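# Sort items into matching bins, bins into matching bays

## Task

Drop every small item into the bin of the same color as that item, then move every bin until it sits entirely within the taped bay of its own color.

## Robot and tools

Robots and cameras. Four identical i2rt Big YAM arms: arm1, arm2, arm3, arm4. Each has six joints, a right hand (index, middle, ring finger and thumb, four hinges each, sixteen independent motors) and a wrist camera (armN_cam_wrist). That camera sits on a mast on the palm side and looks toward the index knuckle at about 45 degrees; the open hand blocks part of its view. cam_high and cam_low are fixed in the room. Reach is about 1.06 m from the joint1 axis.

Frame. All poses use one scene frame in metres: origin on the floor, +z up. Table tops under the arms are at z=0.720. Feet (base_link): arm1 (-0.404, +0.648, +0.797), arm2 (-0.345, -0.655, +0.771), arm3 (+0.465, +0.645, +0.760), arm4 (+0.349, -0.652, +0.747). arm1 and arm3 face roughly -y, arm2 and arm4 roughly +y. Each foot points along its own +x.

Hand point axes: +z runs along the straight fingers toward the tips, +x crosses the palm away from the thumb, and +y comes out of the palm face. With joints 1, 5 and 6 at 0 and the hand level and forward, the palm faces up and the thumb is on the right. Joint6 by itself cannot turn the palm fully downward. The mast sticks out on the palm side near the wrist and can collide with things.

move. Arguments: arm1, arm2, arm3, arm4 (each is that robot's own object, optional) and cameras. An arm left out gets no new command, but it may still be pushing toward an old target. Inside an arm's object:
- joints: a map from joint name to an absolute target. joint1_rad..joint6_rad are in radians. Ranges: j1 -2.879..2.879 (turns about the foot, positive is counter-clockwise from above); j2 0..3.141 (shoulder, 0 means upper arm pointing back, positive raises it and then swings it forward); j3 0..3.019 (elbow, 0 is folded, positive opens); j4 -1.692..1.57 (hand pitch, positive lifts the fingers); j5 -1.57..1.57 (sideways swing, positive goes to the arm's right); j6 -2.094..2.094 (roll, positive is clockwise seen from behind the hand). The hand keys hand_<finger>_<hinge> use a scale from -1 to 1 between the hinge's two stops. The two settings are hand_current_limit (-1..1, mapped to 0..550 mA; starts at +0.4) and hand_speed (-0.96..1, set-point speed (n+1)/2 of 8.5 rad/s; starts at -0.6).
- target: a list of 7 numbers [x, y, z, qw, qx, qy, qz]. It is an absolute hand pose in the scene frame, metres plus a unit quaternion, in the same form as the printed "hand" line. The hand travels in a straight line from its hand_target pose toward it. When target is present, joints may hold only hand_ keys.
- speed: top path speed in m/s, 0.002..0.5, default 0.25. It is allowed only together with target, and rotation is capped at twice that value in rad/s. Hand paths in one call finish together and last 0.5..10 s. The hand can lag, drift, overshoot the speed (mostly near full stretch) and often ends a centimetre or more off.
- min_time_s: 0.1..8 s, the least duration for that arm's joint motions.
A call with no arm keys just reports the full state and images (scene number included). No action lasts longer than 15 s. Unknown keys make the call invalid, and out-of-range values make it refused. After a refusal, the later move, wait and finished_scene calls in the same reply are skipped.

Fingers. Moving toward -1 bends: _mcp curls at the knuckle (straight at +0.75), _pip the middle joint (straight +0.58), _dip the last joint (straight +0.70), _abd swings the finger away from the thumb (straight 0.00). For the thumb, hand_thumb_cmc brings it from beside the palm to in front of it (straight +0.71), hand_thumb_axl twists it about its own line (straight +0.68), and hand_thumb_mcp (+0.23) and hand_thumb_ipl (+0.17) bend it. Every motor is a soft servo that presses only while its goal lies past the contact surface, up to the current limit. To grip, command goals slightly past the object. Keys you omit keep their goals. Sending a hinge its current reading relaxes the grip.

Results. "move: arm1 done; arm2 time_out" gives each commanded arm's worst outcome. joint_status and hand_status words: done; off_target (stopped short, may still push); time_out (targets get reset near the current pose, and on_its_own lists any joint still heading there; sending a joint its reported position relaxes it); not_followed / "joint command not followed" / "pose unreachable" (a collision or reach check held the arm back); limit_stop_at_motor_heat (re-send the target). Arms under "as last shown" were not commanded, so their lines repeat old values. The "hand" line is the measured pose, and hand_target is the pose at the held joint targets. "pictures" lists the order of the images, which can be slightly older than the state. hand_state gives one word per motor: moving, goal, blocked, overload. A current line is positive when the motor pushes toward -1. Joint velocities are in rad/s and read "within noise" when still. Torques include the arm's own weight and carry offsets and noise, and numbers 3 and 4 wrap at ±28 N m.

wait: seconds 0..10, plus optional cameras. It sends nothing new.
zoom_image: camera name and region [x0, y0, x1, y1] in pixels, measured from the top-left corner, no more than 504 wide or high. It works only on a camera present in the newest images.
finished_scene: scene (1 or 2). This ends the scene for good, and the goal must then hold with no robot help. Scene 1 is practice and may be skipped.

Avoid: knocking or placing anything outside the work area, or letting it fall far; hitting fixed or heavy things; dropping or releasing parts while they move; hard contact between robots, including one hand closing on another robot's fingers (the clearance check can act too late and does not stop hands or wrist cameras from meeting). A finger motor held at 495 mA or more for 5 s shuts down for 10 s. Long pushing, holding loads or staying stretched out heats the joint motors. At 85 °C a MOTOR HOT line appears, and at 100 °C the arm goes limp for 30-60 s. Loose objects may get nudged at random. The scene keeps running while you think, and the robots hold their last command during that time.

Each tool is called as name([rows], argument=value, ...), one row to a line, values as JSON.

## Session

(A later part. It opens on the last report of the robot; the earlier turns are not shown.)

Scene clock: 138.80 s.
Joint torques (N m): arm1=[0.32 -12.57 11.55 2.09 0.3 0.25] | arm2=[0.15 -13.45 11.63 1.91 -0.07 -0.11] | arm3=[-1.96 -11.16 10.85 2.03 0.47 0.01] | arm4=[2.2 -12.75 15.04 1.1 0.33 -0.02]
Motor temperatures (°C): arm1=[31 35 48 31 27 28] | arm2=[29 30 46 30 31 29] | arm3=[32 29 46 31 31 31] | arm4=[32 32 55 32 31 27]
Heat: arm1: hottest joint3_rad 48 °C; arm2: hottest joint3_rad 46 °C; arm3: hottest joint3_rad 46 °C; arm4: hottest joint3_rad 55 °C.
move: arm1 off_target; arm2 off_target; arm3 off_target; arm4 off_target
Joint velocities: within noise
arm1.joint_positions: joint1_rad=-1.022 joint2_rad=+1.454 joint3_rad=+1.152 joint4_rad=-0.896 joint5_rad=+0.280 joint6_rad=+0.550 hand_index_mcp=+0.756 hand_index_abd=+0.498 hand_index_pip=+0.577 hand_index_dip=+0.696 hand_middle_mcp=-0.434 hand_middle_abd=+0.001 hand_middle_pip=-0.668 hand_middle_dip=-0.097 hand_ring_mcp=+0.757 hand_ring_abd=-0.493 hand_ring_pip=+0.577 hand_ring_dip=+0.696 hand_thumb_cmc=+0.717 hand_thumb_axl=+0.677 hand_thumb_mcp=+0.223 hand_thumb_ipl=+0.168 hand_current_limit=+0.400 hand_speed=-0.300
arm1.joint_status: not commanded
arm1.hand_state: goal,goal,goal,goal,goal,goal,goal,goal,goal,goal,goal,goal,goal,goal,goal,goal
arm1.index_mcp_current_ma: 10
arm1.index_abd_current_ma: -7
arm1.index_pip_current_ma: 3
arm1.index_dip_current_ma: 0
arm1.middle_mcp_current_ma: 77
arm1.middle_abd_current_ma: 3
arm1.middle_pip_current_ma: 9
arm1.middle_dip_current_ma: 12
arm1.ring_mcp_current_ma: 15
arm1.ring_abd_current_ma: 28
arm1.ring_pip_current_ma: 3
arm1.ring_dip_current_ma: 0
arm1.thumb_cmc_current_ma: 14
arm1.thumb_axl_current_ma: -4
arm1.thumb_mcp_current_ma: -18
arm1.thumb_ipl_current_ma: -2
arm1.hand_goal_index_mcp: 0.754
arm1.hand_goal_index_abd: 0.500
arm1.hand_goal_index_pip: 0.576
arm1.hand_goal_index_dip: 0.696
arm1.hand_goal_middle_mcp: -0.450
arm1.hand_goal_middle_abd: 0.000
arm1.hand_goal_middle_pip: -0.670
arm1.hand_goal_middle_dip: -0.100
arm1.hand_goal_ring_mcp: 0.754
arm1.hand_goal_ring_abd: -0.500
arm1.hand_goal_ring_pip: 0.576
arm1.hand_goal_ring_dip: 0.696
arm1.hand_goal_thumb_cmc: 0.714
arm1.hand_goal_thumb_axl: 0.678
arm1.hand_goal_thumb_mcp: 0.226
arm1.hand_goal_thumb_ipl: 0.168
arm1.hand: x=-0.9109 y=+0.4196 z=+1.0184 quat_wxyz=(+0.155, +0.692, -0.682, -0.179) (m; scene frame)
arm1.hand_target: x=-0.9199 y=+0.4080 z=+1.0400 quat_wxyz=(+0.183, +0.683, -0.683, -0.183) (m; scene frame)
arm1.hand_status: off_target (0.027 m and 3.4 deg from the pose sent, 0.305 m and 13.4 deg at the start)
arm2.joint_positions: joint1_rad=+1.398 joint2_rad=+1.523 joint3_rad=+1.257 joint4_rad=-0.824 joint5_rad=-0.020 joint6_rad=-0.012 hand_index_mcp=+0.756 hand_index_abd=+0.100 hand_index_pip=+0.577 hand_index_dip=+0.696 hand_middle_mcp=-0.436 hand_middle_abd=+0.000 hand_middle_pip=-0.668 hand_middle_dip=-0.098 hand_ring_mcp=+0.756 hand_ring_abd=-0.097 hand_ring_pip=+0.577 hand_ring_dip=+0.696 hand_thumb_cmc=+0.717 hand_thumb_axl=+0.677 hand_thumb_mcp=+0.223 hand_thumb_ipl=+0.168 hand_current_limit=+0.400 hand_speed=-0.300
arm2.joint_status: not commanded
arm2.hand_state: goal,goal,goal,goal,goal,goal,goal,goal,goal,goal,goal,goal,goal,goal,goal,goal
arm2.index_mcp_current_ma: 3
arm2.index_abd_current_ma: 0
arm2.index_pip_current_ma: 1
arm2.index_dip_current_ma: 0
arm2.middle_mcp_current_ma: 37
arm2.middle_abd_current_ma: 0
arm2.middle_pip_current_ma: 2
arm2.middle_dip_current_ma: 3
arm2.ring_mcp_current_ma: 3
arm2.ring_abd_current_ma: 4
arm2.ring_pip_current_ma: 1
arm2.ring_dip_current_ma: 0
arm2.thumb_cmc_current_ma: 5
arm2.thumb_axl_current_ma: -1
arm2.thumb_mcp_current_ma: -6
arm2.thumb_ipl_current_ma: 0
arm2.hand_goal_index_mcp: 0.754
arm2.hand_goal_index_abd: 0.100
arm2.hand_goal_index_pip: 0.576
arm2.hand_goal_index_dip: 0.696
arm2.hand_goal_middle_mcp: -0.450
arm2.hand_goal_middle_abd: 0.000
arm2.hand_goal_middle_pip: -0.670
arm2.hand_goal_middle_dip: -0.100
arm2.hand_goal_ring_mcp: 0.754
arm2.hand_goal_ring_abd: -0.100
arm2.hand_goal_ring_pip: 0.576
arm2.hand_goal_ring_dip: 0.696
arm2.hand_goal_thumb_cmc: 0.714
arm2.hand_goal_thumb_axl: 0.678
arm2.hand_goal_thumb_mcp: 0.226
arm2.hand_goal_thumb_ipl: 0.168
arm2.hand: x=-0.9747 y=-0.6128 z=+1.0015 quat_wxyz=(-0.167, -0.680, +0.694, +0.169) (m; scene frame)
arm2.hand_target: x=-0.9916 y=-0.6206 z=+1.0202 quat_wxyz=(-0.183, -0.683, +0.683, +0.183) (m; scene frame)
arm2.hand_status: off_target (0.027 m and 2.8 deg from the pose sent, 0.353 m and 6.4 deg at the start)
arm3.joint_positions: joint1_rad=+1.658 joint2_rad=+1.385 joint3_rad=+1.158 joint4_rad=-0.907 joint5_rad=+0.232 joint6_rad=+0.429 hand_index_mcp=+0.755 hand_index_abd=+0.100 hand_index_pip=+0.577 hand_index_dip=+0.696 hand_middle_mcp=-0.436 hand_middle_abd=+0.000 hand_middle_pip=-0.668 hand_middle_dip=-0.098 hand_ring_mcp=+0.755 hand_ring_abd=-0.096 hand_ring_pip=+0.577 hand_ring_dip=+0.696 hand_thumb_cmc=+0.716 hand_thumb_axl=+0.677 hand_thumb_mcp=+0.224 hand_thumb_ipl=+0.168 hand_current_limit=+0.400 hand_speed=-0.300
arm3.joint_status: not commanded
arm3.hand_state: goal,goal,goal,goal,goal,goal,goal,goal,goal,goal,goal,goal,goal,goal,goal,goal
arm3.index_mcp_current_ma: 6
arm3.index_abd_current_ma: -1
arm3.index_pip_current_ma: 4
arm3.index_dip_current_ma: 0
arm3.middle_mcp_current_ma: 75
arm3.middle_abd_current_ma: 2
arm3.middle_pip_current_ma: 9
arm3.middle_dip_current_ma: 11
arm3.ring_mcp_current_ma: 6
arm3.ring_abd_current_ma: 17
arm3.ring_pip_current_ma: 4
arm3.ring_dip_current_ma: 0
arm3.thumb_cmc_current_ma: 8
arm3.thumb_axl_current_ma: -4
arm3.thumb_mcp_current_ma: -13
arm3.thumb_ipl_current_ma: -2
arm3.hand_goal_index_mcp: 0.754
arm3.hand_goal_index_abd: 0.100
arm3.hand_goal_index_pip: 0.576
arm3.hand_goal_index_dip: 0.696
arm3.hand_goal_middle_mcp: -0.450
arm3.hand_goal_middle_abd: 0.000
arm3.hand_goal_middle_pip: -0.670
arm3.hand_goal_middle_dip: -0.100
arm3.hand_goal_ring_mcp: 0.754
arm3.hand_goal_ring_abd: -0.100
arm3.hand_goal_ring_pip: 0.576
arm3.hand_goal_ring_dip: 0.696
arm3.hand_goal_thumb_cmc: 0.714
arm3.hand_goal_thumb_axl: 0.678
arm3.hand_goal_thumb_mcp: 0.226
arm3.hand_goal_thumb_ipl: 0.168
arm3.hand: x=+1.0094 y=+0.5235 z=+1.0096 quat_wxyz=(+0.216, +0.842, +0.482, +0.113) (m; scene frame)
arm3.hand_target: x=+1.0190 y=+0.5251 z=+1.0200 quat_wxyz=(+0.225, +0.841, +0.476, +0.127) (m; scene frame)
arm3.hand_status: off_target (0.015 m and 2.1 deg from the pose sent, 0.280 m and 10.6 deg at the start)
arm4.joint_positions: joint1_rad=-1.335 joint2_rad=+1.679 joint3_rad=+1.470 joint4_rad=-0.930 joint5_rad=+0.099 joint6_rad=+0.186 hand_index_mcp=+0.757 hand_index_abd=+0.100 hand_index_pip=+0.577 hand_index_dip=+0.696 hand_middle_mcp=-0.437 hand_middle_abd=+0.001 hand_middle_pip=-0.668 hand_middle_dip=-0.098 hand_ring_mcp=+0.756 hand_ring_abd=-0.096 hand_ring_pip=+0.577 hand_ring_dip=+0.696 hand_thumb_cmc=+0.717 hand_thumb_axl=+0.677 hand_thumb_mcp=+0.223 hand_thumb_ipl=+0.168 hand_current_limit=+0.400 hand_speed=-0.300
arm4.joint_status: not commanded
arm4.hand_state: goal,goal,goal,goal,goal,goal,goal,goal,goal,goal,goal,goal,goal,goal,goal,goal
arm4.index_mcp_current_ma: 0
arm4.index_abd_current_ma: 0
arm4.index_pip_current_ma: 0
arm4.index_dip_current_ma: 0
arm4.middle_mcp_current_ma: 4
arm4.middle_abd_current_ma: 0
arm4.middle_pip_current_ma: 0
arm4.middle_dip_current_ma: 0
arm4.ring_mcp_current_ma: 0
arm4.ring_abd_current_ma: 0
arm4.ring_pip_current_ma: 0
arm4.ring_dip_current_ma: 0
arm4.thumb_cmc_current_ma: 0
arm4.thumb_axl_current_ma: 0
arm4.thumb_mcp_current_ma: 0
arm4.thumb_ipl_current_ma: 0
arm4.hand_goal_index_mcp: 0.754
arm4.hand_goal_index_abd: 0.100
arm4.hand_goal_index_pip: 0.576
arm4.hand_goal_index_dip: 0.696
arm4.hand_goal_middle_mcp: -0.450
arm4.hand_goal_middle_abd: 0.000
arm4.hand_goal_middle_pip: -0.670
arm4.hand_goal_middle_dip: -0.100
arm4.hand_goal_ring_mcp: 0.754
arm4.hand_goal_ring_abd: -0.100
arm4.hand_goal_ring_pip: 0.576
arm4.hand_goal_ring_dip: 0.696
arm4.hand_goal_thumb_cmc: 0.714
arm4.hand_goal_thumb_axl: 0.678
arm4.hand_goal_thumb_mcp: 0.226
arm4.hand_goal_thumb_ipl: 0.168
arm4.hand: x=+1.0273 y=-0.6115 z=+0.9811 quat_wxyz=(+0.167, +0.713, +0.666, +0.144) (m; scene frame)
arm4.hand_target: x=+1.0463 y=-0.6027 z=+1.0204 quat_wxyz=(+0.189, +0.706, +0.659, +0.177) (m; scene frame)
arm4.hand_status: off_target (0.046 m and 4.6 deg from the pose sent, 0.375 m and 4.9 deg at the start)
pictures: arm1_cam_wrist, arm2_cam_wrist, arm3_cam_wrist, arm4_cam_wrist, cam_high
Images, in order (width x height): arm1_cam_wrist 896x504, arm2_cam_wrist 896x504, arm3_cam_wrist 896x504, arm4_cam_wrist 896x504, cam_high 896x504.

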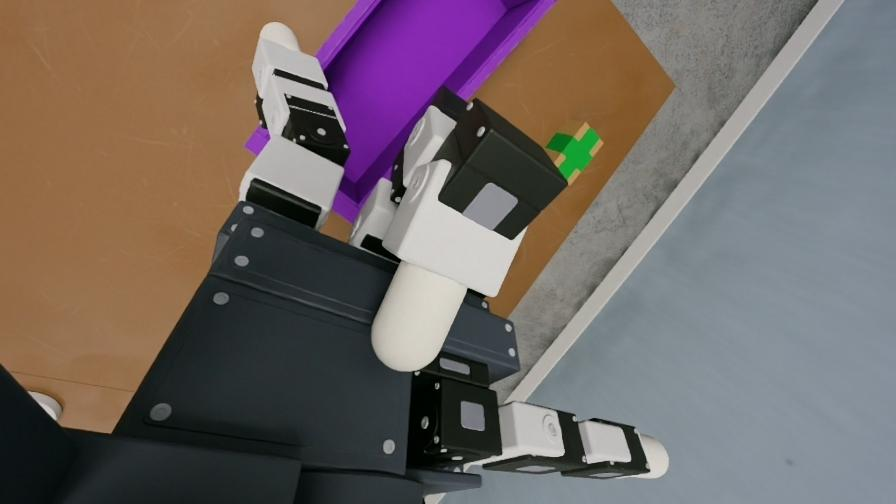

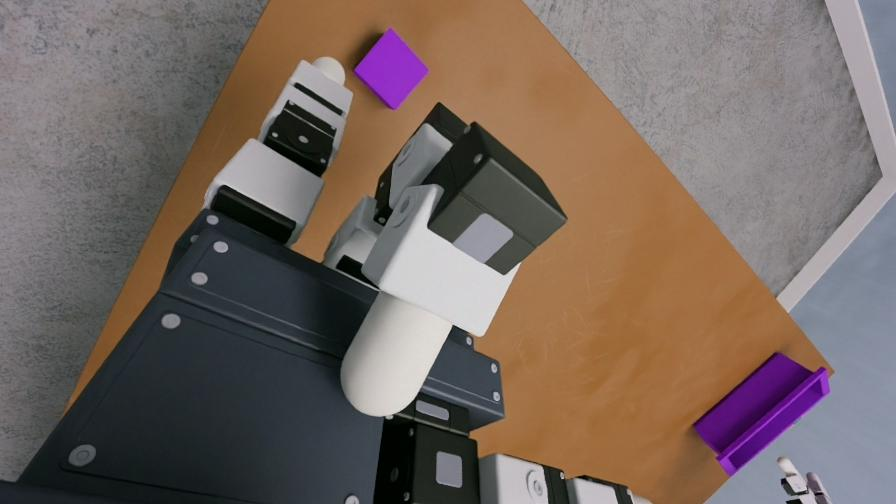

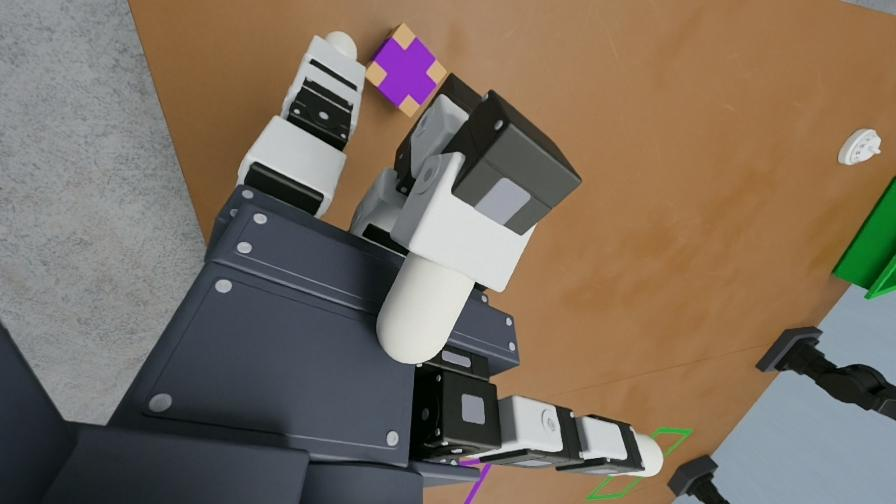

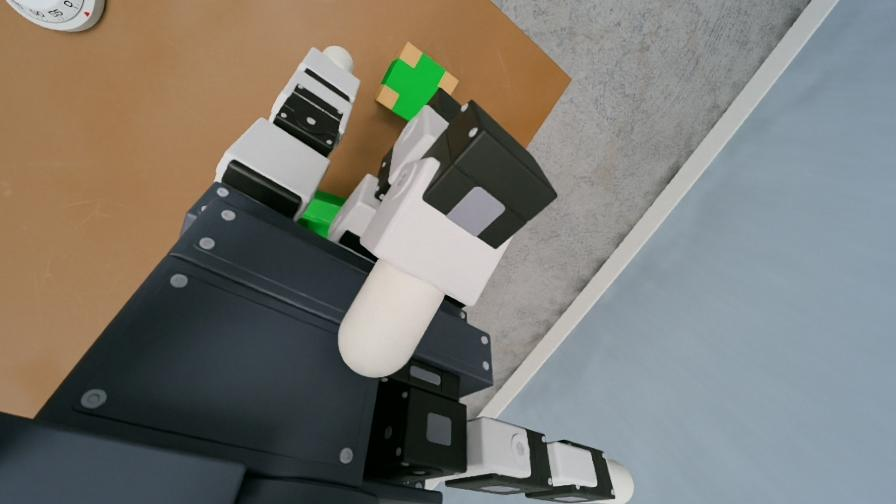

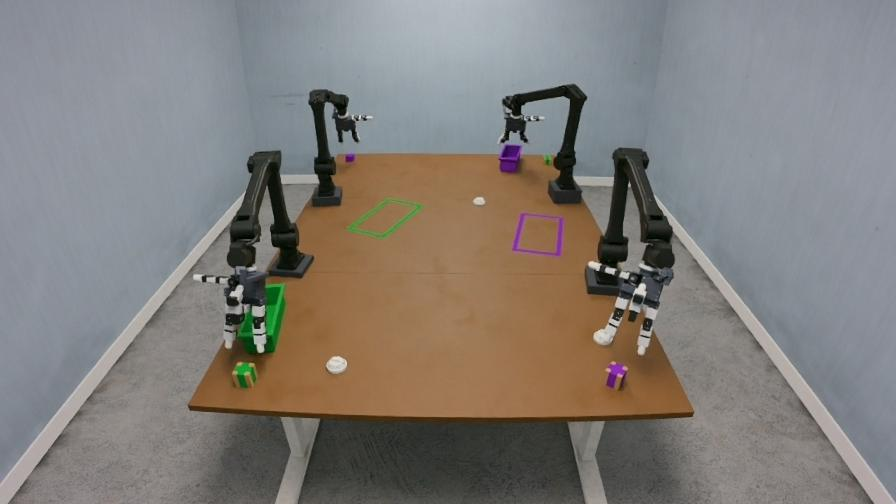

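move(arm1={"target": [-0.963, 0.402, 0.975, -0.183, -0.683, 0.683, 0.183], "speed": 0.2}, arm2={"target": [-1.0245, -0.6425, 0.95, -0.1798, -0.671, 0.6948, 0.1862], "speed": 0.2}, arm3={"target": [1.0570, 0.5095, 0.95, 0.2253, 0.8407, 0.4756, 0.1274], "speed": 0.2}, arm4={"target": [1.088, -0.6165, 0.955, 0.1798, 0.671, 0.6948, 0.1862], "speed": 0.2}, cameras=["cam_high", "arm1_cam_wrist", "arm2_cam_wrist", "arm3_cam_wrist", "arm4_cam_wrist"])

zoom_image(camera="cam_high", region=[200, 300, 300, 400])

zoom_image(camera="cam_high", region=[570, 310, 660, 400])

zoom_image(camera="cam_high", region=[320, 120, 400, 180])

Scene clock: 226.53 s.
Joint torques (N m): arm1=[-1.49 -14.1 10.33 2.17 0.08 -0.08] | arm2=[0.32 -14.8 9.78 1.99 0.32 0.05] | arm3=[-2.73 -12.75 9.84 2.24 0.26 -0.18] | arm4=[1.14 -15.27 13.38 1.25 -0.06 -0.19]
Motor temperatures (°C): arm1=[31 36 48 31 27 28] | arm2=[29 32 52 30 31 29] | arm3=[32 30 43 31 31 30] | arm4=[32 36 65 32 31 27]
Heat: arm1: hottest joint3_rad 48 °C; arm2: hottest joint3_rad 52 °C; arm3: hottest joint3_rad 43 °C; arm4: hottest joint3_rad 65 °C.
move: arm1 off_target; arm2 off_target; arm3 off_target; arm4 off_target
Joint velocities: within noise
arm1.joint_positions: joint1_rad=-1.043 joint2_rad=+1.604 joint3_rad=+1.152 joint4_rad=-0.726 joint5_rad=+0.270 joint6_rad=+0.543 hand_index_mcp=+0.756 hand_index_abd=+0.498 hand_index_pip=+0.577 hand_index_dip=+0.696 hand_middle_mcp=-0.434 hand_middle_abd=+0.001 hand_middle_pip=-0.668 hand_middle_dip=-0.097 hand_ring_mcp=+0.757 hand_ring_abd=-0.493 hand_ring_pip=+0.577 hand_ring_dip=+0.696 hand_thumb_cmc=+0.717 hand_thumb_axl=+0.677 hand_thumb_mcp=+0.223 hand_thumb_ipl=+0.168 hand_current_limit=+0.400 hand_speed=-0.300
arm1.joint_status: not commanded
arm1.hand_state: goal,goal,goal,goal,goal,goal,goal,goal,goal,goal,goal,goal,goal,goal,goal,goal
arm1.index_mcp_current_ma: 10
arm1.index_abd_current_ma: -7
arm1.index_pip_current_ma: 3
arm1.index_dip_current_ma: 0
arm1.middle_mcp_current_ma: 77
arm1.middle_abd_current_ma: 3
arm1.middle_pip_current_ma: 9
arm1.middle_dip_current_ma: 12
arm1.ring_mcp_current_ma: 15
arm1.ring_abd_current_ma: 28
arm1.ring_pip_current_ma: 3
arm1.ring_dip_current_ma: 0
arm1.thumb_cmc_current_ma: 14
arm1.thumb_axl_current_ma: -4
arm1.thumb_mcp_current_ma: -18
arm1.thumb_ipl_current_ma: -2
arm1.hand_goal_index_mcp: 0.754
arm1.hand_goal_index_abd: 0.500
arm1.hand_goal_index_pip: 0.576
arm1.hand_goal_index_dip: 0.696
arm1.hand_goal_middle_mcp: -0.450
arm1.hand_goal_middle_abd: 0.000
arm1.hand_goal_middle_pip: -0.670
arm1.hand_goal_middle_dip: -0.100
arm1.hand_goal_ring_mcp: 0.754
arm1.hand_goal_ring_abd: -0.500
arm1.hand_goal_ring_pip: 0.576
arm1.hand_goal_ring_dip: 0.696
arm1.hand_goal_thumb_cmc: 0.714
arm1.hand_goal_thumb_axl: 0.678
arm1.hand_goal_thumb_mcp: 0.226
arm1.hand_goal_thumb_ipl: 0.168
arm1.hand: x=-0.9492 y=+0.4066 z=+0.9601 quat_wxyz=(+0.164, +0.686, -0.687, -0.178) (m; scene frame)
arm1.hand_target: x=-0.9622 y=+0.4025 z=+0.9751 quat_wxyz=(+0.183, +0.683, -0.683, -0.183) (m; scene frame)
arm1.hand_status: off_target (0.021 m and 2.4 deg from the pose sent, 0.070 m and 3.4 deg at the start)
arm2.joint_positions: joint1_rad=+1.458 joint2_rad=+1.660 joint3_rad=+1.257 joint4_rad=-0.665 joint5_rad=+0.018 joint6_rad=+0.049 hand_index_mcp=+0.756 hand_index_abd=+0.100 hand_index_pip=+0.577 hand_index_dip=+0.696 hand_middle_mcp=-0.436 hand_middle_abd=+0.000 hand_middle_pip=-0.668 hand_middle_dip=-0.098 hand_ring_mcp=+0.756 hand_ring_abd=-0.097 hand_ring_pip=+0.577 hand_ring_dip=+0.696 hand_thumb_cmc=+0.717 hand_thumb_axl=+0.677 hand_thumb_mcp=+0.223 hand_thumb_ipl=+0.168 hand_current_limit=+0.400 hand_speed=-0.300
arm2.joint_status: not commanded
arm2.hand_state: goal,goal,goal,goal,goal,goal,goal,goal,goal,goal,goal,goal,goal,goal,goal,goal
arm2.index_mcp_current_ma: 3
arm2.index_abd_current_ma: 0
arm2.index_pip_current_ma: 1
arm2.index_dip_current_ma: 0
arm2.middle_mcp_current_ma: 37
arm2.middle_abd_current_ma: 0
arm2.middle_pip_current_ma: 2
arm2.middle_dip_current_ma: 3
arm2.ring_mcp_current_ma: 3
arm2.ring_abd_current_ma: 4
arm2.ring_pip_current_ma: 1
arm2.ring_dip_current_ma: 0
arm2.thumb_cmc_current_ma: 5
arm2.thumb_axl_current_ma: -1
arm2.thumb_mcp_current_ma: -6
arm2.thumb_ipl_current_ma: 0
arm2.hand_goal_index_mcp: 0.754
arm2.hand_goal_index_abd: 0.100
arm2.hand_goal_index_pip: 0.576
arm2.hand_goal_index_dip: 0.696
arm2.hand_goal_middle_mcp: -0.450
arm2.hand_goal_middle_abd: 0.000
arm2.hand_goal_middle_pip: -0.670
arm2.hand_goal_middle_dip: -0.100
arm2.hand_goal_ring_mcp: 0.754
arm2.hand_goal_ring_abd: -0.100
arm2.hand_goal_ring_pip: 0.576
arm2.hand_goal_ring_dip: 0.696
arm2.hand_goal_thumb_cmc: 0.714
arm2.hand_goal_thumb_axl: 0.678
arm2.hand_goal_thumb_mcp: 0.226
arm2.hand_goal_thumb_ipl: 0.168
arm2.hand: x=-1.0130 y=-0.6390 z=+0.9459 quat_wxyz=(-0.172, -0.674, +0.696, +0.179) (m; scene frame)
arm2.hand_target: x=-1.0241 y=-0.6424 z=+0.9500 quat_wxyz=(-0.180, -0.671, +0.695, +0.186) (m; scene frame)
arm2.hand_status: off_target (0.013 m and 1.2 deg from the pose sent, 0.077 m and 2.6 deg at the start)
arm3.joint_positions: joint1_rad=+1.641 joint2_rad=+1.539 joint3_rad=+1.138 joint4_rad=-0.721 joint5_rad=+0.224 joint6_rad=+0.424 hand_index_mcp=+0.755 hand_index_abd=+0.100 hand_index_pip=+0.577 hand_index_dip=+0.696 hand_middle_mcp=-0.436 hand_middle_abd=+0.000 hand_middle_pip=-0.668 hand_middle_dip=-0.098 hand_ring_mcp=+0.755 hand_ring_abd=-0.096 hand_ring_pip=+0.577 hand_ring_dip=+0.696 hand_thumb_cmc=+0.716 hand_thumb_axl=+0.677 hand_thumb_mcp=+0.224 hand_thumb_ipl=+0.168 hand_current_limit=+0.400 hand_speed=-0.300
arm3.joint_status: not commanded
arm3.hand_state: goal,goal,goal,goal,goal,goal,goal,goal,goal,goal,goal,goal,goal,goal,goal,goal
arm3.index_mcp_current_ma: 6
arm3.index_abd_current_ma: -1
arm3.index_pip_current_ma: 4
arm3.index_dip_current_ma: 0
arm3.middle_mcp_current_ma: 75
arm3.middle_abd_current_ma: 2
arm3.middle_pip_current_ma: 9
arm3.middle_dip_current_ma: 11
arm3.ring_mcp_current_ma: 6
arm3.ring_abd_current_ma: 16
arm3.ring_pip_current_ma: 4
arm3.ring_dip_current_ma: 0
arm3.thumb_cmc_current_ma: 8
arm3.thumb_axl_current_ma: -4
arm3.thumb_mcp_current_ma: -13
arm3.thumb_ipl_current_ma: -2
arm3.hand_goal_index_mcp: 0.754
arm3.hand_goal_index_abd: 0.100
arm3.hand_goal_index_pip: 0.576
arm3.hand_goal_index_dip: 0.696
arm3.hand_goal_middle_mcp: -0.450
arm3.hand_goal_middle_abd: 0.000
arm3.hand_goal_middle_pip: -0.670
arm3.hand_goal_middle_dip: -0.100
arm3.hand_goal_ring_mcp: 0.754
arm3.hand_goal_ring_abd: -0.100
arm3.hand_goal_ring_pip: 0.576
arm3.hand_goal_ring_dip: 0.696
arm3.hand_goal_thumb_cmc: 0.714
arm3.hand_goal_thumb_axl: 0.678
arm3.hand_goal_thumb_mcp: 0.226
arm3.hand_goal_thumb_ipl: 0.168
arm3.hand: x=+1.0486 y=+0.5125 z=+0.9438 quat_wxyz=(+0.218, +0.844, +0.476, +0.118) (m; scene frame)
arm3.hand_target: x=+1.0566 y=+0.5096 z=+0.9500 quat_wxyz=(+0.225, +0.841, +0.476, +0.127) (m; scene frame)
arm3.hand_status: off_target (0.011 m and 1.4 deg from the pose sent, 0.078 m and 2.1 deg at the start)
arm4.joint_positions: joint1_rad=-1.381 joint2_rad=+1.812 joint3_rad=+1.470 joint4_rad=-0.791 joint5_rad=+0.025 joint6_rad=+0.057 hand_index_mcp=+0.757 hand_index_abd=+0.100 hand_index_pip=+0.577 hand_index_dip=+0.696 hand_middle_mcp=-0.437 hand_middle_abd=+0.001 hand_middle_pip=-0.668 hand_middle_dip=-0.098 hand_ring_mcp=+0.756 hand_ring_abd=-0.096 hand_ring_pip=+0.577 hand_ring_dip=+0.696 hand_thumb_cmc=+0.717 hand_thumb_axl=+0.677 hand_thumb_mcp=+0.223 hand_thumb_ipl=+0.168 hand_current_limit=+0.400 hand_speed=-0.300
arm4.joint_status: not commanded
arm4.hand_state: goal,goal,goal,goal,goal,goal,goal,goal,goal,goal,goal,goal,goal,goal,goal,goal
arm4.index_mcp_current_ma: 0
arm4.index_abd_current_ma: 0
arm4.index_pip_current_ma: 0
arm4.index_dip_current_ma: 0
arm4.middle_mcp_current_ma: 4
arm4.middle_abd_current_ma: 0
arm4.middle_pip_current_ma: 0
arm4.middle_dip_current_ma: 0
arm4.ring_mcp_current_ma: 0
arm4.ring_abd_current_ma: 0
arm4.ring_pip_current_ma: 0
arm4.ring_dip_current_ma: 0
arm4.thumb_cmc_current_ma: 0
arm4.thumb_axl_current_ma: 0
arm4.thumb_mcp_current_ma: 0
arm4.thumb_ipl_current_ma: 0
arm4.hand_goal_index_mcp: 0.754
arm4.hand_goal_index_abd: 0.100
arm4.hand_goal_index_pip: 0.576
arm4.hand_goal_index_dip: 0.696
arm4.hand_goal_middle_mcp: -0.450
arm4.hand_goal_middle_abd: 0.000
arm4.hand_goal_middle_pip: -0.670
arm4.hand_goal_middle_dip: -0.100
arm4.hand_goal_ring_mcp: 0.754
arm4.hand_goal_ring_abd: -0.100
arm4.hand_goal_ring_pip: 0.576
arm4.hand_goal_ring_dip: 0.696
arm4.hand_goal_thumb_cmc: 0.714
arm4.hand_goal_thumb_axl: 0.678
arm4.hand_goal_thumb_mcp: 0.226
arm4.hand_goal_thumb_ipl: 0.168
arm4.hand: x=+1.0671 y=-0.6165 z=+0.9145 quat_wxyz=(+0.154, +0.679, +0.701, +0.156) (m; scene frame)
arm4.hand_target: x=+1.0852 y=-0.6168 z=+0.9556 quat_wxyz=(+0.180, +0.671, +0.695, +0.186) (m; scene frame)
arm4.hand_status: off_target (0.046 m and 4.8 deg from the pose sent, 0.066 m and 7.7 deg at the start)
pictures: arm1_cam_wrist, arm2_cam_wrist, arm3_cam_wrist, arm4_cam_wrist, cam_high
Images, in order (width x height): arm1_cam_wrist 896x504, arm2_cam_wrist 896x504, arm3_cam_wrist 896x504, arm4_cam_wrist 896x504, cam_high 896x504.

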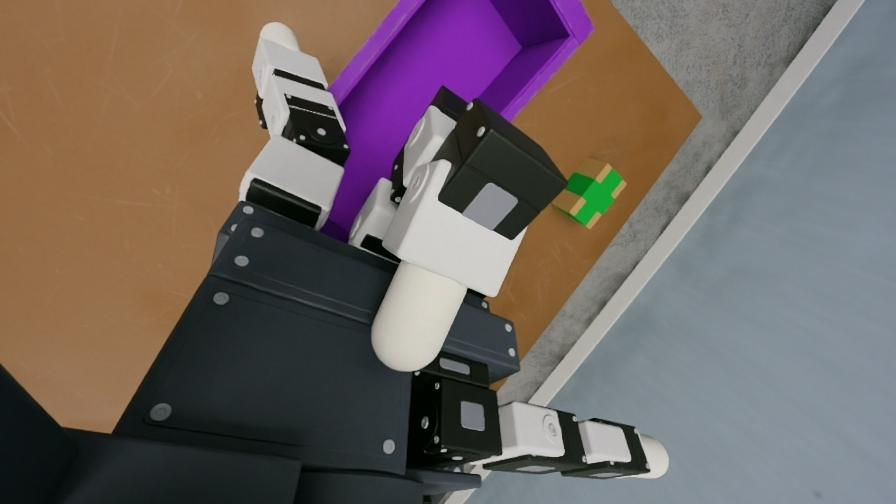

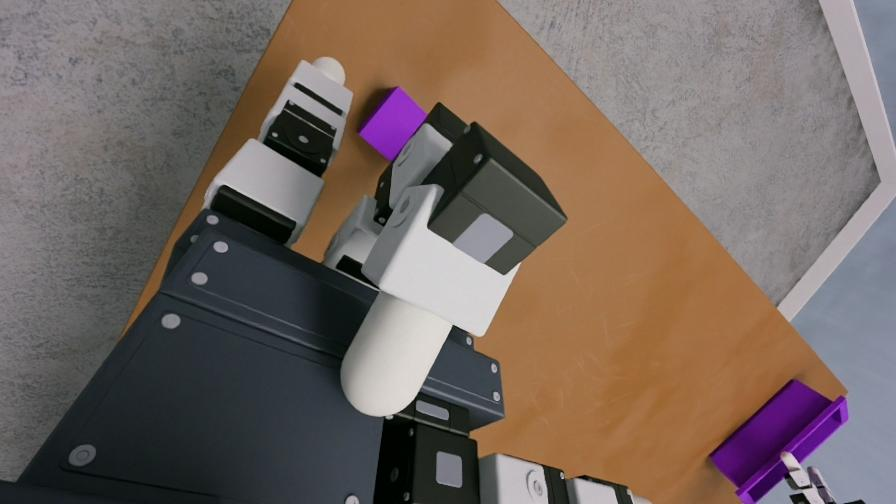

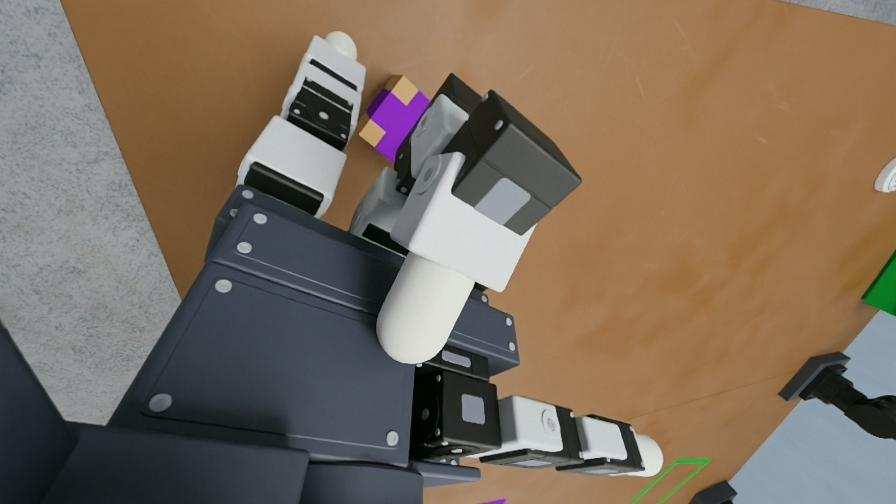

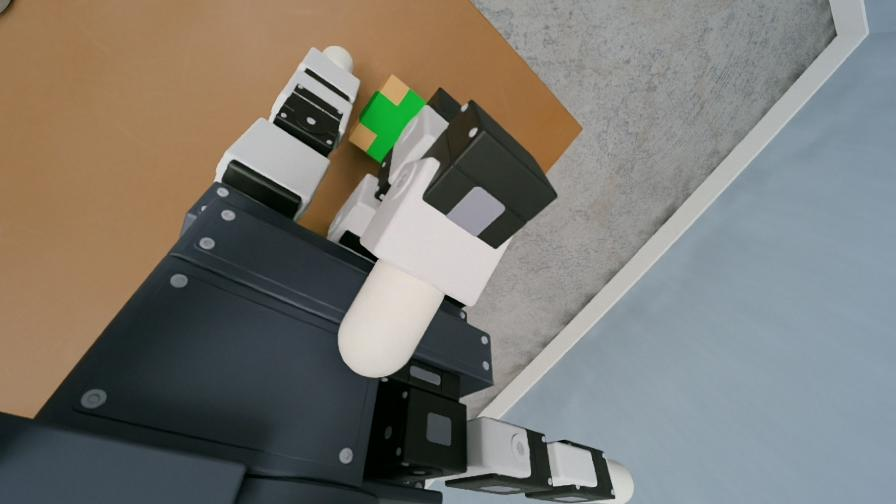

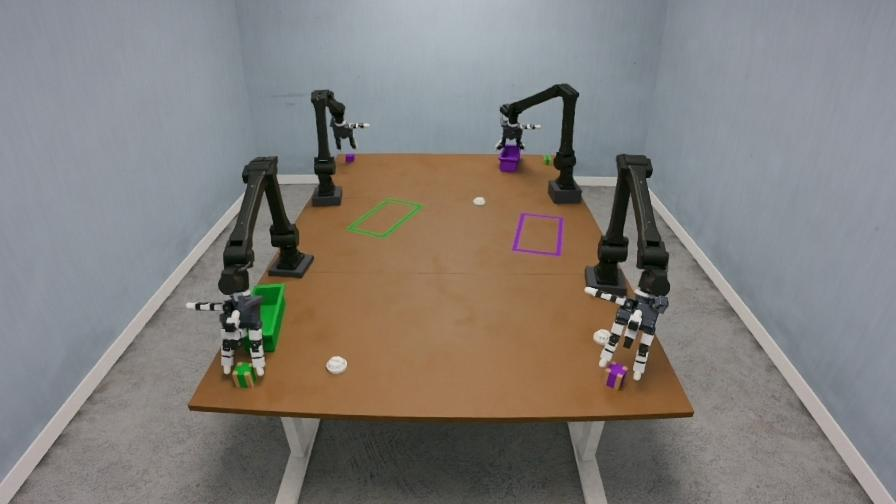

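Scaled by 5.040 from the camera's 896x504 image, which has a finer 1280x720 frame.

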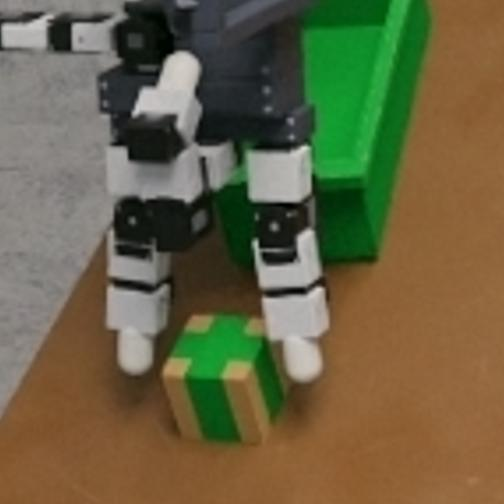

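Scaled by 5.600 from the camera's 896x504 image, which has a finer 1280x720 frame.

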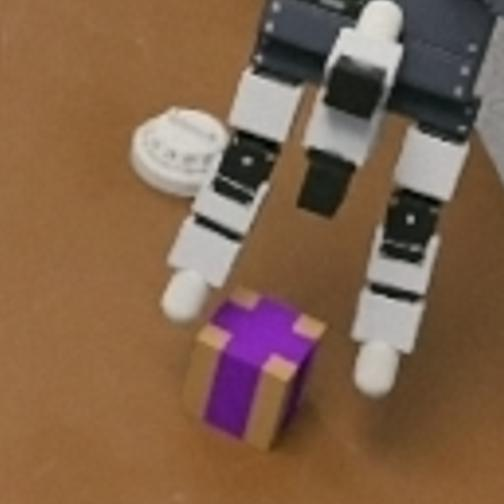

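Scaled by 6.300 from the camera's 896x504 image, which has a finer 1280x720 frame.

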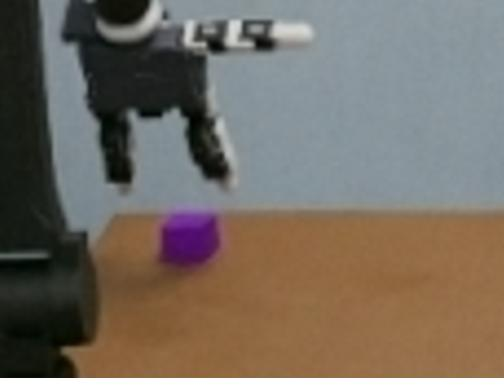

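move(arm1={"target": [-0.965, 0.4105, 0.945, -0.183, -0.683, 0.683, 0.183], "speed": 0.15}, arm2={"target": [-1.024, -0.640, 0.897, -0.1798, -0.671, 0.6948, 0.1862], "speed": 0.15}, arm3={"target": [1.047, 0.515, 0.908, 0.2253, 0.8407, 0.4756, 0.1274], "speed": 0.15}, arm4={"target": [1.074, -0.6135, 0.932, 0.1798, 0.671, 0.6948, 0.1862], "speed": 0.15}, cameras=["cam_high"])

zoom_image(camera="cam_high", region=[200, 300, 300, 400])

zoom_image(camera="cam_high", region=[570, 310, 660, 400])

zoom_image(camera="cam_high", region=[320, 120, 400, 180])

zoom_image(camera="cam_high", region=[470, 110, 570, 190])

Scene clock: 312.53 s.
Joint torques (N m): arm1=[-1.55 -13.68 8.64 2.25 0.06 -0.09] | arm2=[-0.03 -15.15 7.94 2.09 0.23 0.01] | arm3=[-1.9 -12.1 8.64 2.18 0.44 -0.1] | arm4=[1.55 -15.85 8.66 1.4 0.08 -0.11]
Motor temperatures (°C): arm1=[31 37 47 31 27 28] | arm2=[29 32 51 30 31 29] | arm3=[32 30 45 31 31 31] | arm4=[32 37 63 32 31 27]
Heat: arm1: hottest joint3_rad 47 °C; arm2: hottest joint3_rad 51 °C; arm3: hottest joint3_rad 45 °C; arm4: hottest joint3_rad 63 °C.
move: arm1 done; arm2 done; arm3 done; arm4 off_target
Joint velocities: within noise
arm1.joint_positions: joint1_rad=-1.058 joint2_rad=+1.625 joint3_rad=+1.120 joint4_rad=-0.641 joint5_rad=+0.263 joint6_rad=+0.528 hand_index_mcp=+0.756 hand_index_abd=+0.498 hand_index_pip=+0.577 hand_index_dip=+0.696 hand_middle_mcp=-0.434 hand_middle_abd=+0.001 hand_middle_pip=-0.668 hand_middle_dip=-0.097 hand_ring_mcp=+0.757 hand_ring_abd=-0.493 hand_ring_pip=+0.577 hand_ring_dip=+0.696 hand_thumb_cmc=+0.717 hand_thumb_axl=+0.677 hand_thumb_mcp=+0.223 hand_thumb_ipl=+0.168 hand_current_limit=+0.400 hand_speed=-0.300
arm1.joint_status: not commanded
arm1.hand_state: goal,goal,goal,goal,goal,goal,goal,goal,goal,goal,goal,goal,goal,goal,goal,goal
arm1.index_mcp_current_ma: 10
arm1.index_abd_current_ma: -7
arm1.index_pip_current_ma: 3
arm1.index_dip_current_ma: 0
arm1.middle_mcp_current_ma: 77
arm1.middle_abd_current_ma: 3
arm1.middle_pip_current_ma: 9
arm1.middle_dip_current_ma: 12
arm1.ring_mcp_current_ma: 15
arm1.ring_abd_current_ma: 28
arm1.ring_pip_current_ma: 3
arm1.ring_dip_current_ma: 0
arm1.thumb_cmc_current_ma: 14
arm1.thumb_axl_current_ma: -4
arm1.thumb_mcp_current_ma: -18
arm1.thumb_ipl_current_ma: -2
arm1.hand_goal_index_mcp: 0.754
arm1.hand_goal_index_abd: 0.500
arm1.hand_goal_index_pip: 0.576
arm1.hand_goal_index_dip: 0.696
arm1.hand_goal_middle_mcp: -0.450
arm1.hand_goal_middle_abd: 0.000
arm1.hand_goal_middle_pip: -0.670
arm1.hand_goal_middle_dip: -0.100
arm1.hand_goal_ring_mcp: 0.754
arm1.hand_goal_ring_abd: -0.500
arm1.hand_goal_ring_pip: 0.576
arm1.hand_goal_ring_dip: 0.696
arm1.hand_goal_thumb_cmc: 0.714
arm1.hand_goal_thumb_axl: 0.678
arm1.hand_goal_thumb_mcp: 0.226
arm1.hand_goal_thumb_ipl: 0.168
arm1.hand: x=-0.9566 y=+0.4102 z=+0.9444 quat_wxyz=(+0.177, +0.683, -0.685, -0.180) (m; scene frame)
arm1.hand_target: x=-0.9648 y=+0.4106 z=+0.9451 quat_wxyz=(+0.183, +0.683, -0.683, -0.183) (m; scene frame)
arm1.hand_status: done (0.008 m and 0.8 deg from the pose sent, 0.022 m and 2.3 deg at the start)
arm2.joint_positions: joint1_rad=+1.458 joint2_rad=+1.718 joint3_rad=+1.204 joint4_rad=-0.531 joint5_rad=+0.018 joint6_rad=+0.049 hand_index_mcp=+0.756 hand_index_abd=+0.100 hand_index_pip=+0.577 hand_index_dip=+0.696 hand_middle_mcp=-0.436 hand_middle_abd=+0.000 hand_middle_pip=-0.668 hand_middle_dip=-0.098 hand_ring_mcp=+0.756 hand_ring_abd=-0.097 hand_ring_pip=+0.577 hand_ring_dip=+0.696 hand_thumb_cmc=+0.717 hand_thumb_axl=+0.677 hand_thumb_mcp=+0.223 hand_thumb_ipl=+0.168 hand_current_limit=+0.400 hand_speed=-0.300
arm2.joint_status: not commanded
arm2.hand_state: goal,goal,goal,goal,goal,goal,goal,goal,goal,goal,goal,goal,goal,goal,goal,goal
arm2.index_mcp_current_ma: 3
arm2.index_abd_current_ma: 0
arm2.index_pip_current_ma: 1
arm2.index_dip_current_ma: 0
arm2.middle_mcp_current_ma: 37
arm2.middle_abd_current_ma: 0
arm2.middle_pip_current_ma: 2
arm2.middle_dip_current_ma: 3
arm2.ring_mcp_current_ma: 3
arm2.ring_abd_current_ma: 4
arm2.ring_pip_current_ma: 1
arm2.ring_dip_current_ma: 0
arm2.thumb_cmc_current_ma: 5
arm2.thumb_axl_current_ma: -1
arm2.thumb_mcp_current_ma: -6
arm2.thumb_ipl_current_ma: 0
arm2.hand_goal_index_mcp: 0.754
arm2.hand_goal_index_abd: 0.100
arm2.hand_goal_index_pip: 0.576
arm2.hand_goal_index_dip: 0.696
arm2.hand_goal_middle_mcp: -0.450
arm2.hand_goal_middle_abd: 0.000
arm2.hand_goal_middle_pip: -0.670
arm2.hand_goal_middle_dip: -0.100
arm2.hand_goal_ring_mcp: 0.754
arm2.hand_goal_ring_abd: -0.100
arm2.hand_goal_ring_pip: 0.576
arm2.hand_goal_ring_dip: 0.696
arm2.hand_goal_thumb_cmc: 0.714
arm2.hand_goal_thumb_axl: 0.678
arm2.hand_goal_thumb_mcp: 0.226
arm2.hand_goal_thumb_ipl: 0.168
arm2.hand: x=-1.0197 y=-0.6387 z=+0.9057 quat_wxyz=(-0.180, -0.672, +0.694, +0.187) (m; scene frame)
arm2.hand_target: x=-1.0238 y=-0.6399 z=+0.8972 quat_wxyz=(-0.180, -0.671, +0.695, +0.186) (m; scene frame)
arm2.hand_status: done (0.010 m and 0.2 deg from the pose sent, 0.050 m and 1.2 deg at the start)
arm3.joint_positions: joint1_rad=+1.641 joint2_rad=+1.557 joint3_rad=+1.055 joint4_rad=-0.606 joint5_rad=+0.224 joint6_rad=+0.424 hand_index_mcp=+0.755 hand_index_abd=+0.100 hand_index_pip=+0.577 hand_index_dip=+0.696 hand_middle_mcp=-0.436 hand_middle_abd=+0.000 hand_middle_pip=-0.668 hand_middle_dip=-0.098 hand_ring_mcp=+0.755 hand_ring_abd=-0.096 hand_ring_pip=+0.577 hand_ring_dip=+0.696 hand_thumb_cmc=+0.716 hand_thumb_axl=+0.677 hand_thumb_mcp=+0.224 hand_thumb_ipl=+0.168 hand_current_limit=+0.400 hand_speed=-0.300
arm3.joint_status: not commanded
arm3.hand_state: goal,goal,goal,goal,goal,goal,goal,goal,goal,goal,goal,goal,goal,goal,goal,goal
arm3.index_mcp_current_ma: 6
arm3.index_abd_current_ma: -1
arm3.index_pip_current_ma: 4
arm3.index_dip_current_ma: 0
arm3.middle_mcp_current_ma: 75
arm3.middle_abd_current_ma: 2
arm3.middle_pip_current_ma: 9
arm3.middle_dip_current_ma: 11
arm3.ring_mcp_current_ma: 6
arm3.ring_abd_current_ma: 16
arm3.ring_pip_current_ma: 4
arm3.ring_dip_current_ma: 0
arm3.thumb_cmc_current_ma: 8
arm3.thumb_axl_current_ma: -4
arm3.thumb_mcp_current_ma: -13
arm3.thumb_ipl_current_ma: -2
arm3.hand_goal_index_mcp: 0.754
arm3.hand_goal_index_abd: 0.100
arm3.hand_goal_index_pip: 0.576
arm3.hand_goal_index_dip: 0.696
arm3.hand_goal_middle_mcp: -0.450
arm3.hand_goal_middle_abd: 0.000
arm3.hand_goal_middle_pip: -0.670
arm3.hand_goal_middle_dip: -0.100
arm3.hand_goal_ring_mcp: 0.754
arm3.hand_goal_ring_abd: -0.100
arm3.hand_goal_ring_pip: 0.576
arm3.hand_goal_ring_dip: 0.696
arm3.hand_goal_thumb_cmc: 0.714
arm3.hand_goal_thumb_axl: 0.678
arm3.hand_goal_thumb_mcp: 0.226
arm3.hand_goal_thumb_ipl: 0.168
arm3.hand: x=+1.0409 y=+0.5127 z=+0.9099 quat_wxyz=(+0.222, +0.843, +0.475, +0.123) (m; scene frame)
arm3.hand_target: x=+1.0468 y=+0.5151 z=+0.9079 quat_wxyz=(+0.225, +0.841, +0.476, +0.127) (m; scene frame)
arm3.hand_status: done (0.007 m and 0.7 deg from the pose sent, 0.036 m and 1.4 deg at the start)
arm4.joint_positions: joint1_rad=-1.381 joint2_rad=+1.811 joint3_rad=+1.451 joint4_rad=-0.725 joint5_rad=+0.025 joint6_rad=+0.056 hand_index_mcp=+0.757 hand_index_abd=+0.100 hand_index_pip=+0.577 hand_index_dip=+0.696 hand_middle_mcp=-0.437 hand_middle_abd=+0.001 hand_middle_pip=-0.668 hand_middle_dip=-0.098 hand_ring_mcp=+0.756 hand_ring_abd=-0.096 hand_ring_pip=+0.577 hand_ring_dip=+0.696 hand_thumb_cmc=+0.717 hand_thumb_axl=+0.677 hand_thumb_mcp=+0.223 hand_thumb_ipl=+0.168 hand_current_limit=+0.400 hand_speed=-0.300
arm4.joint_status: not commanded
arm4.hand_state: goal,goal,goal,goal,goal,goal,goal,goal,goal,goal,goal,goal,goal,goal,goal,goal
arm4.index_mcp_current_ma: 0
arm4.index_abd_current_ma: 0
arm4.index_pip_current_ma: 0
arm4.index_dip_current_ma: 0
arm4.middle_mcp_current_ma: 4
arm4.middle_abd_current_ma: 0
arm4.middle_pip_current_ma: 0
arm4.middle_dip_current_ma: 0
arm4.ring_mcp_current_ma: 0
arm4.ring_abd_current_ma: 0
arm4.ring_pip_current_ma: 0
arm4.ring_dip_current_ma: 0
arm4.thumb_cmc_current_ma: 0
arm4.thumb_axl_current_ma: 0
arm4.thumb_mcp_current_ma: 0
arm4.thumb_ipl_current_ma: 0
arm4.hand_goal_index_mcp: 0.754
arm4.hand_goal_index_abd: 0.100
arm4.hand_goal_index_pip: 0.576
arm4.hand_goal_index_dip: 0.696
arm4.hand_goal_middle_mcp: -0.450
arm4.hand_goal_middle_abd: 0.000
arm4.hand_goal_middle_pip: -0.670
arm4.hand_goal_middle_dip: -0.100
arm4.hand_goal_ring_mcp: 0.754
arm4.hand_goal_ring_abd: -0.100
arm4.hand_goal_ring_pip: 0.576
arm4.hand_goal_ring_dip: 0.696
arm4.hand_goal_thumb_cmc: 0.714
arm4.hand_goal_thumb_axl: 0.678
arm4.hand_goal_thumb_mcp: 0.226
arm4.hand_goal_thumb_ipl: 0.168
arm4.hand: x=+1.0733 y=-0.6158 z=+0.9168 quat_wxyz=(+0.169, +0.675, +0.697, +0.173) (m; scene frame)
arm4.hand_target: x=+1.0739 y=-0.6136 z=+0.9319 quat_wxyz=(+0.180, +0.671, +0.695, +0.186) (m; scene frame)
arm4.hand_status: off_target (0.015 m and 2.0 deg from the pose sent, 0.019 m and 4.8 deg at the start)
pictures: cam_high
Images, in order (width x height): cam_high 896x504.

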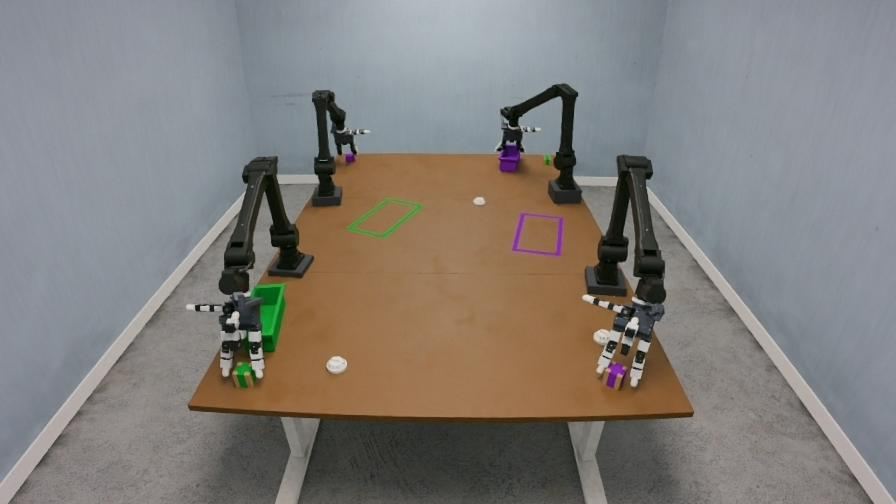

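Scaled by 5.040 from the camera's 896x504 image, which has a finer 1280x720 frame.

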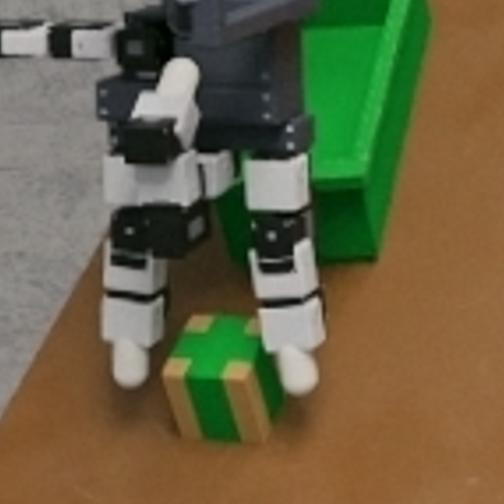

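Scaled by 5.600 from the camera's 896x504 image, which has a finer 1280x720 frame.

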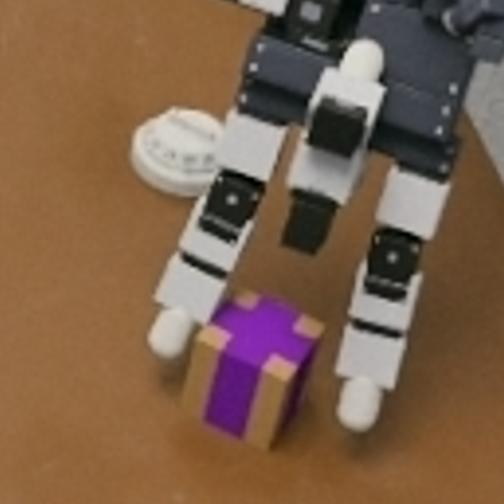

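Scaled by 6.300 from the camera's 896x504 image, which has a finer 1280x720 frame.

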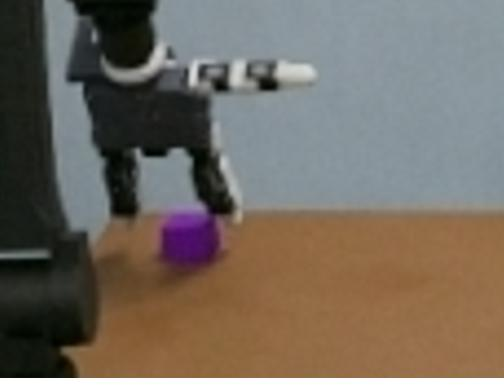

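Scaled by 5.040 from the camera's 896x504 image, which has a finer 1280x720 frame.

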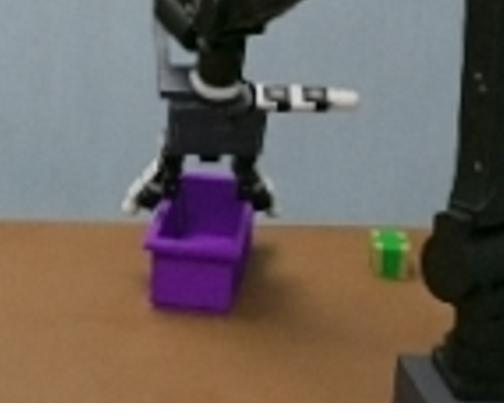

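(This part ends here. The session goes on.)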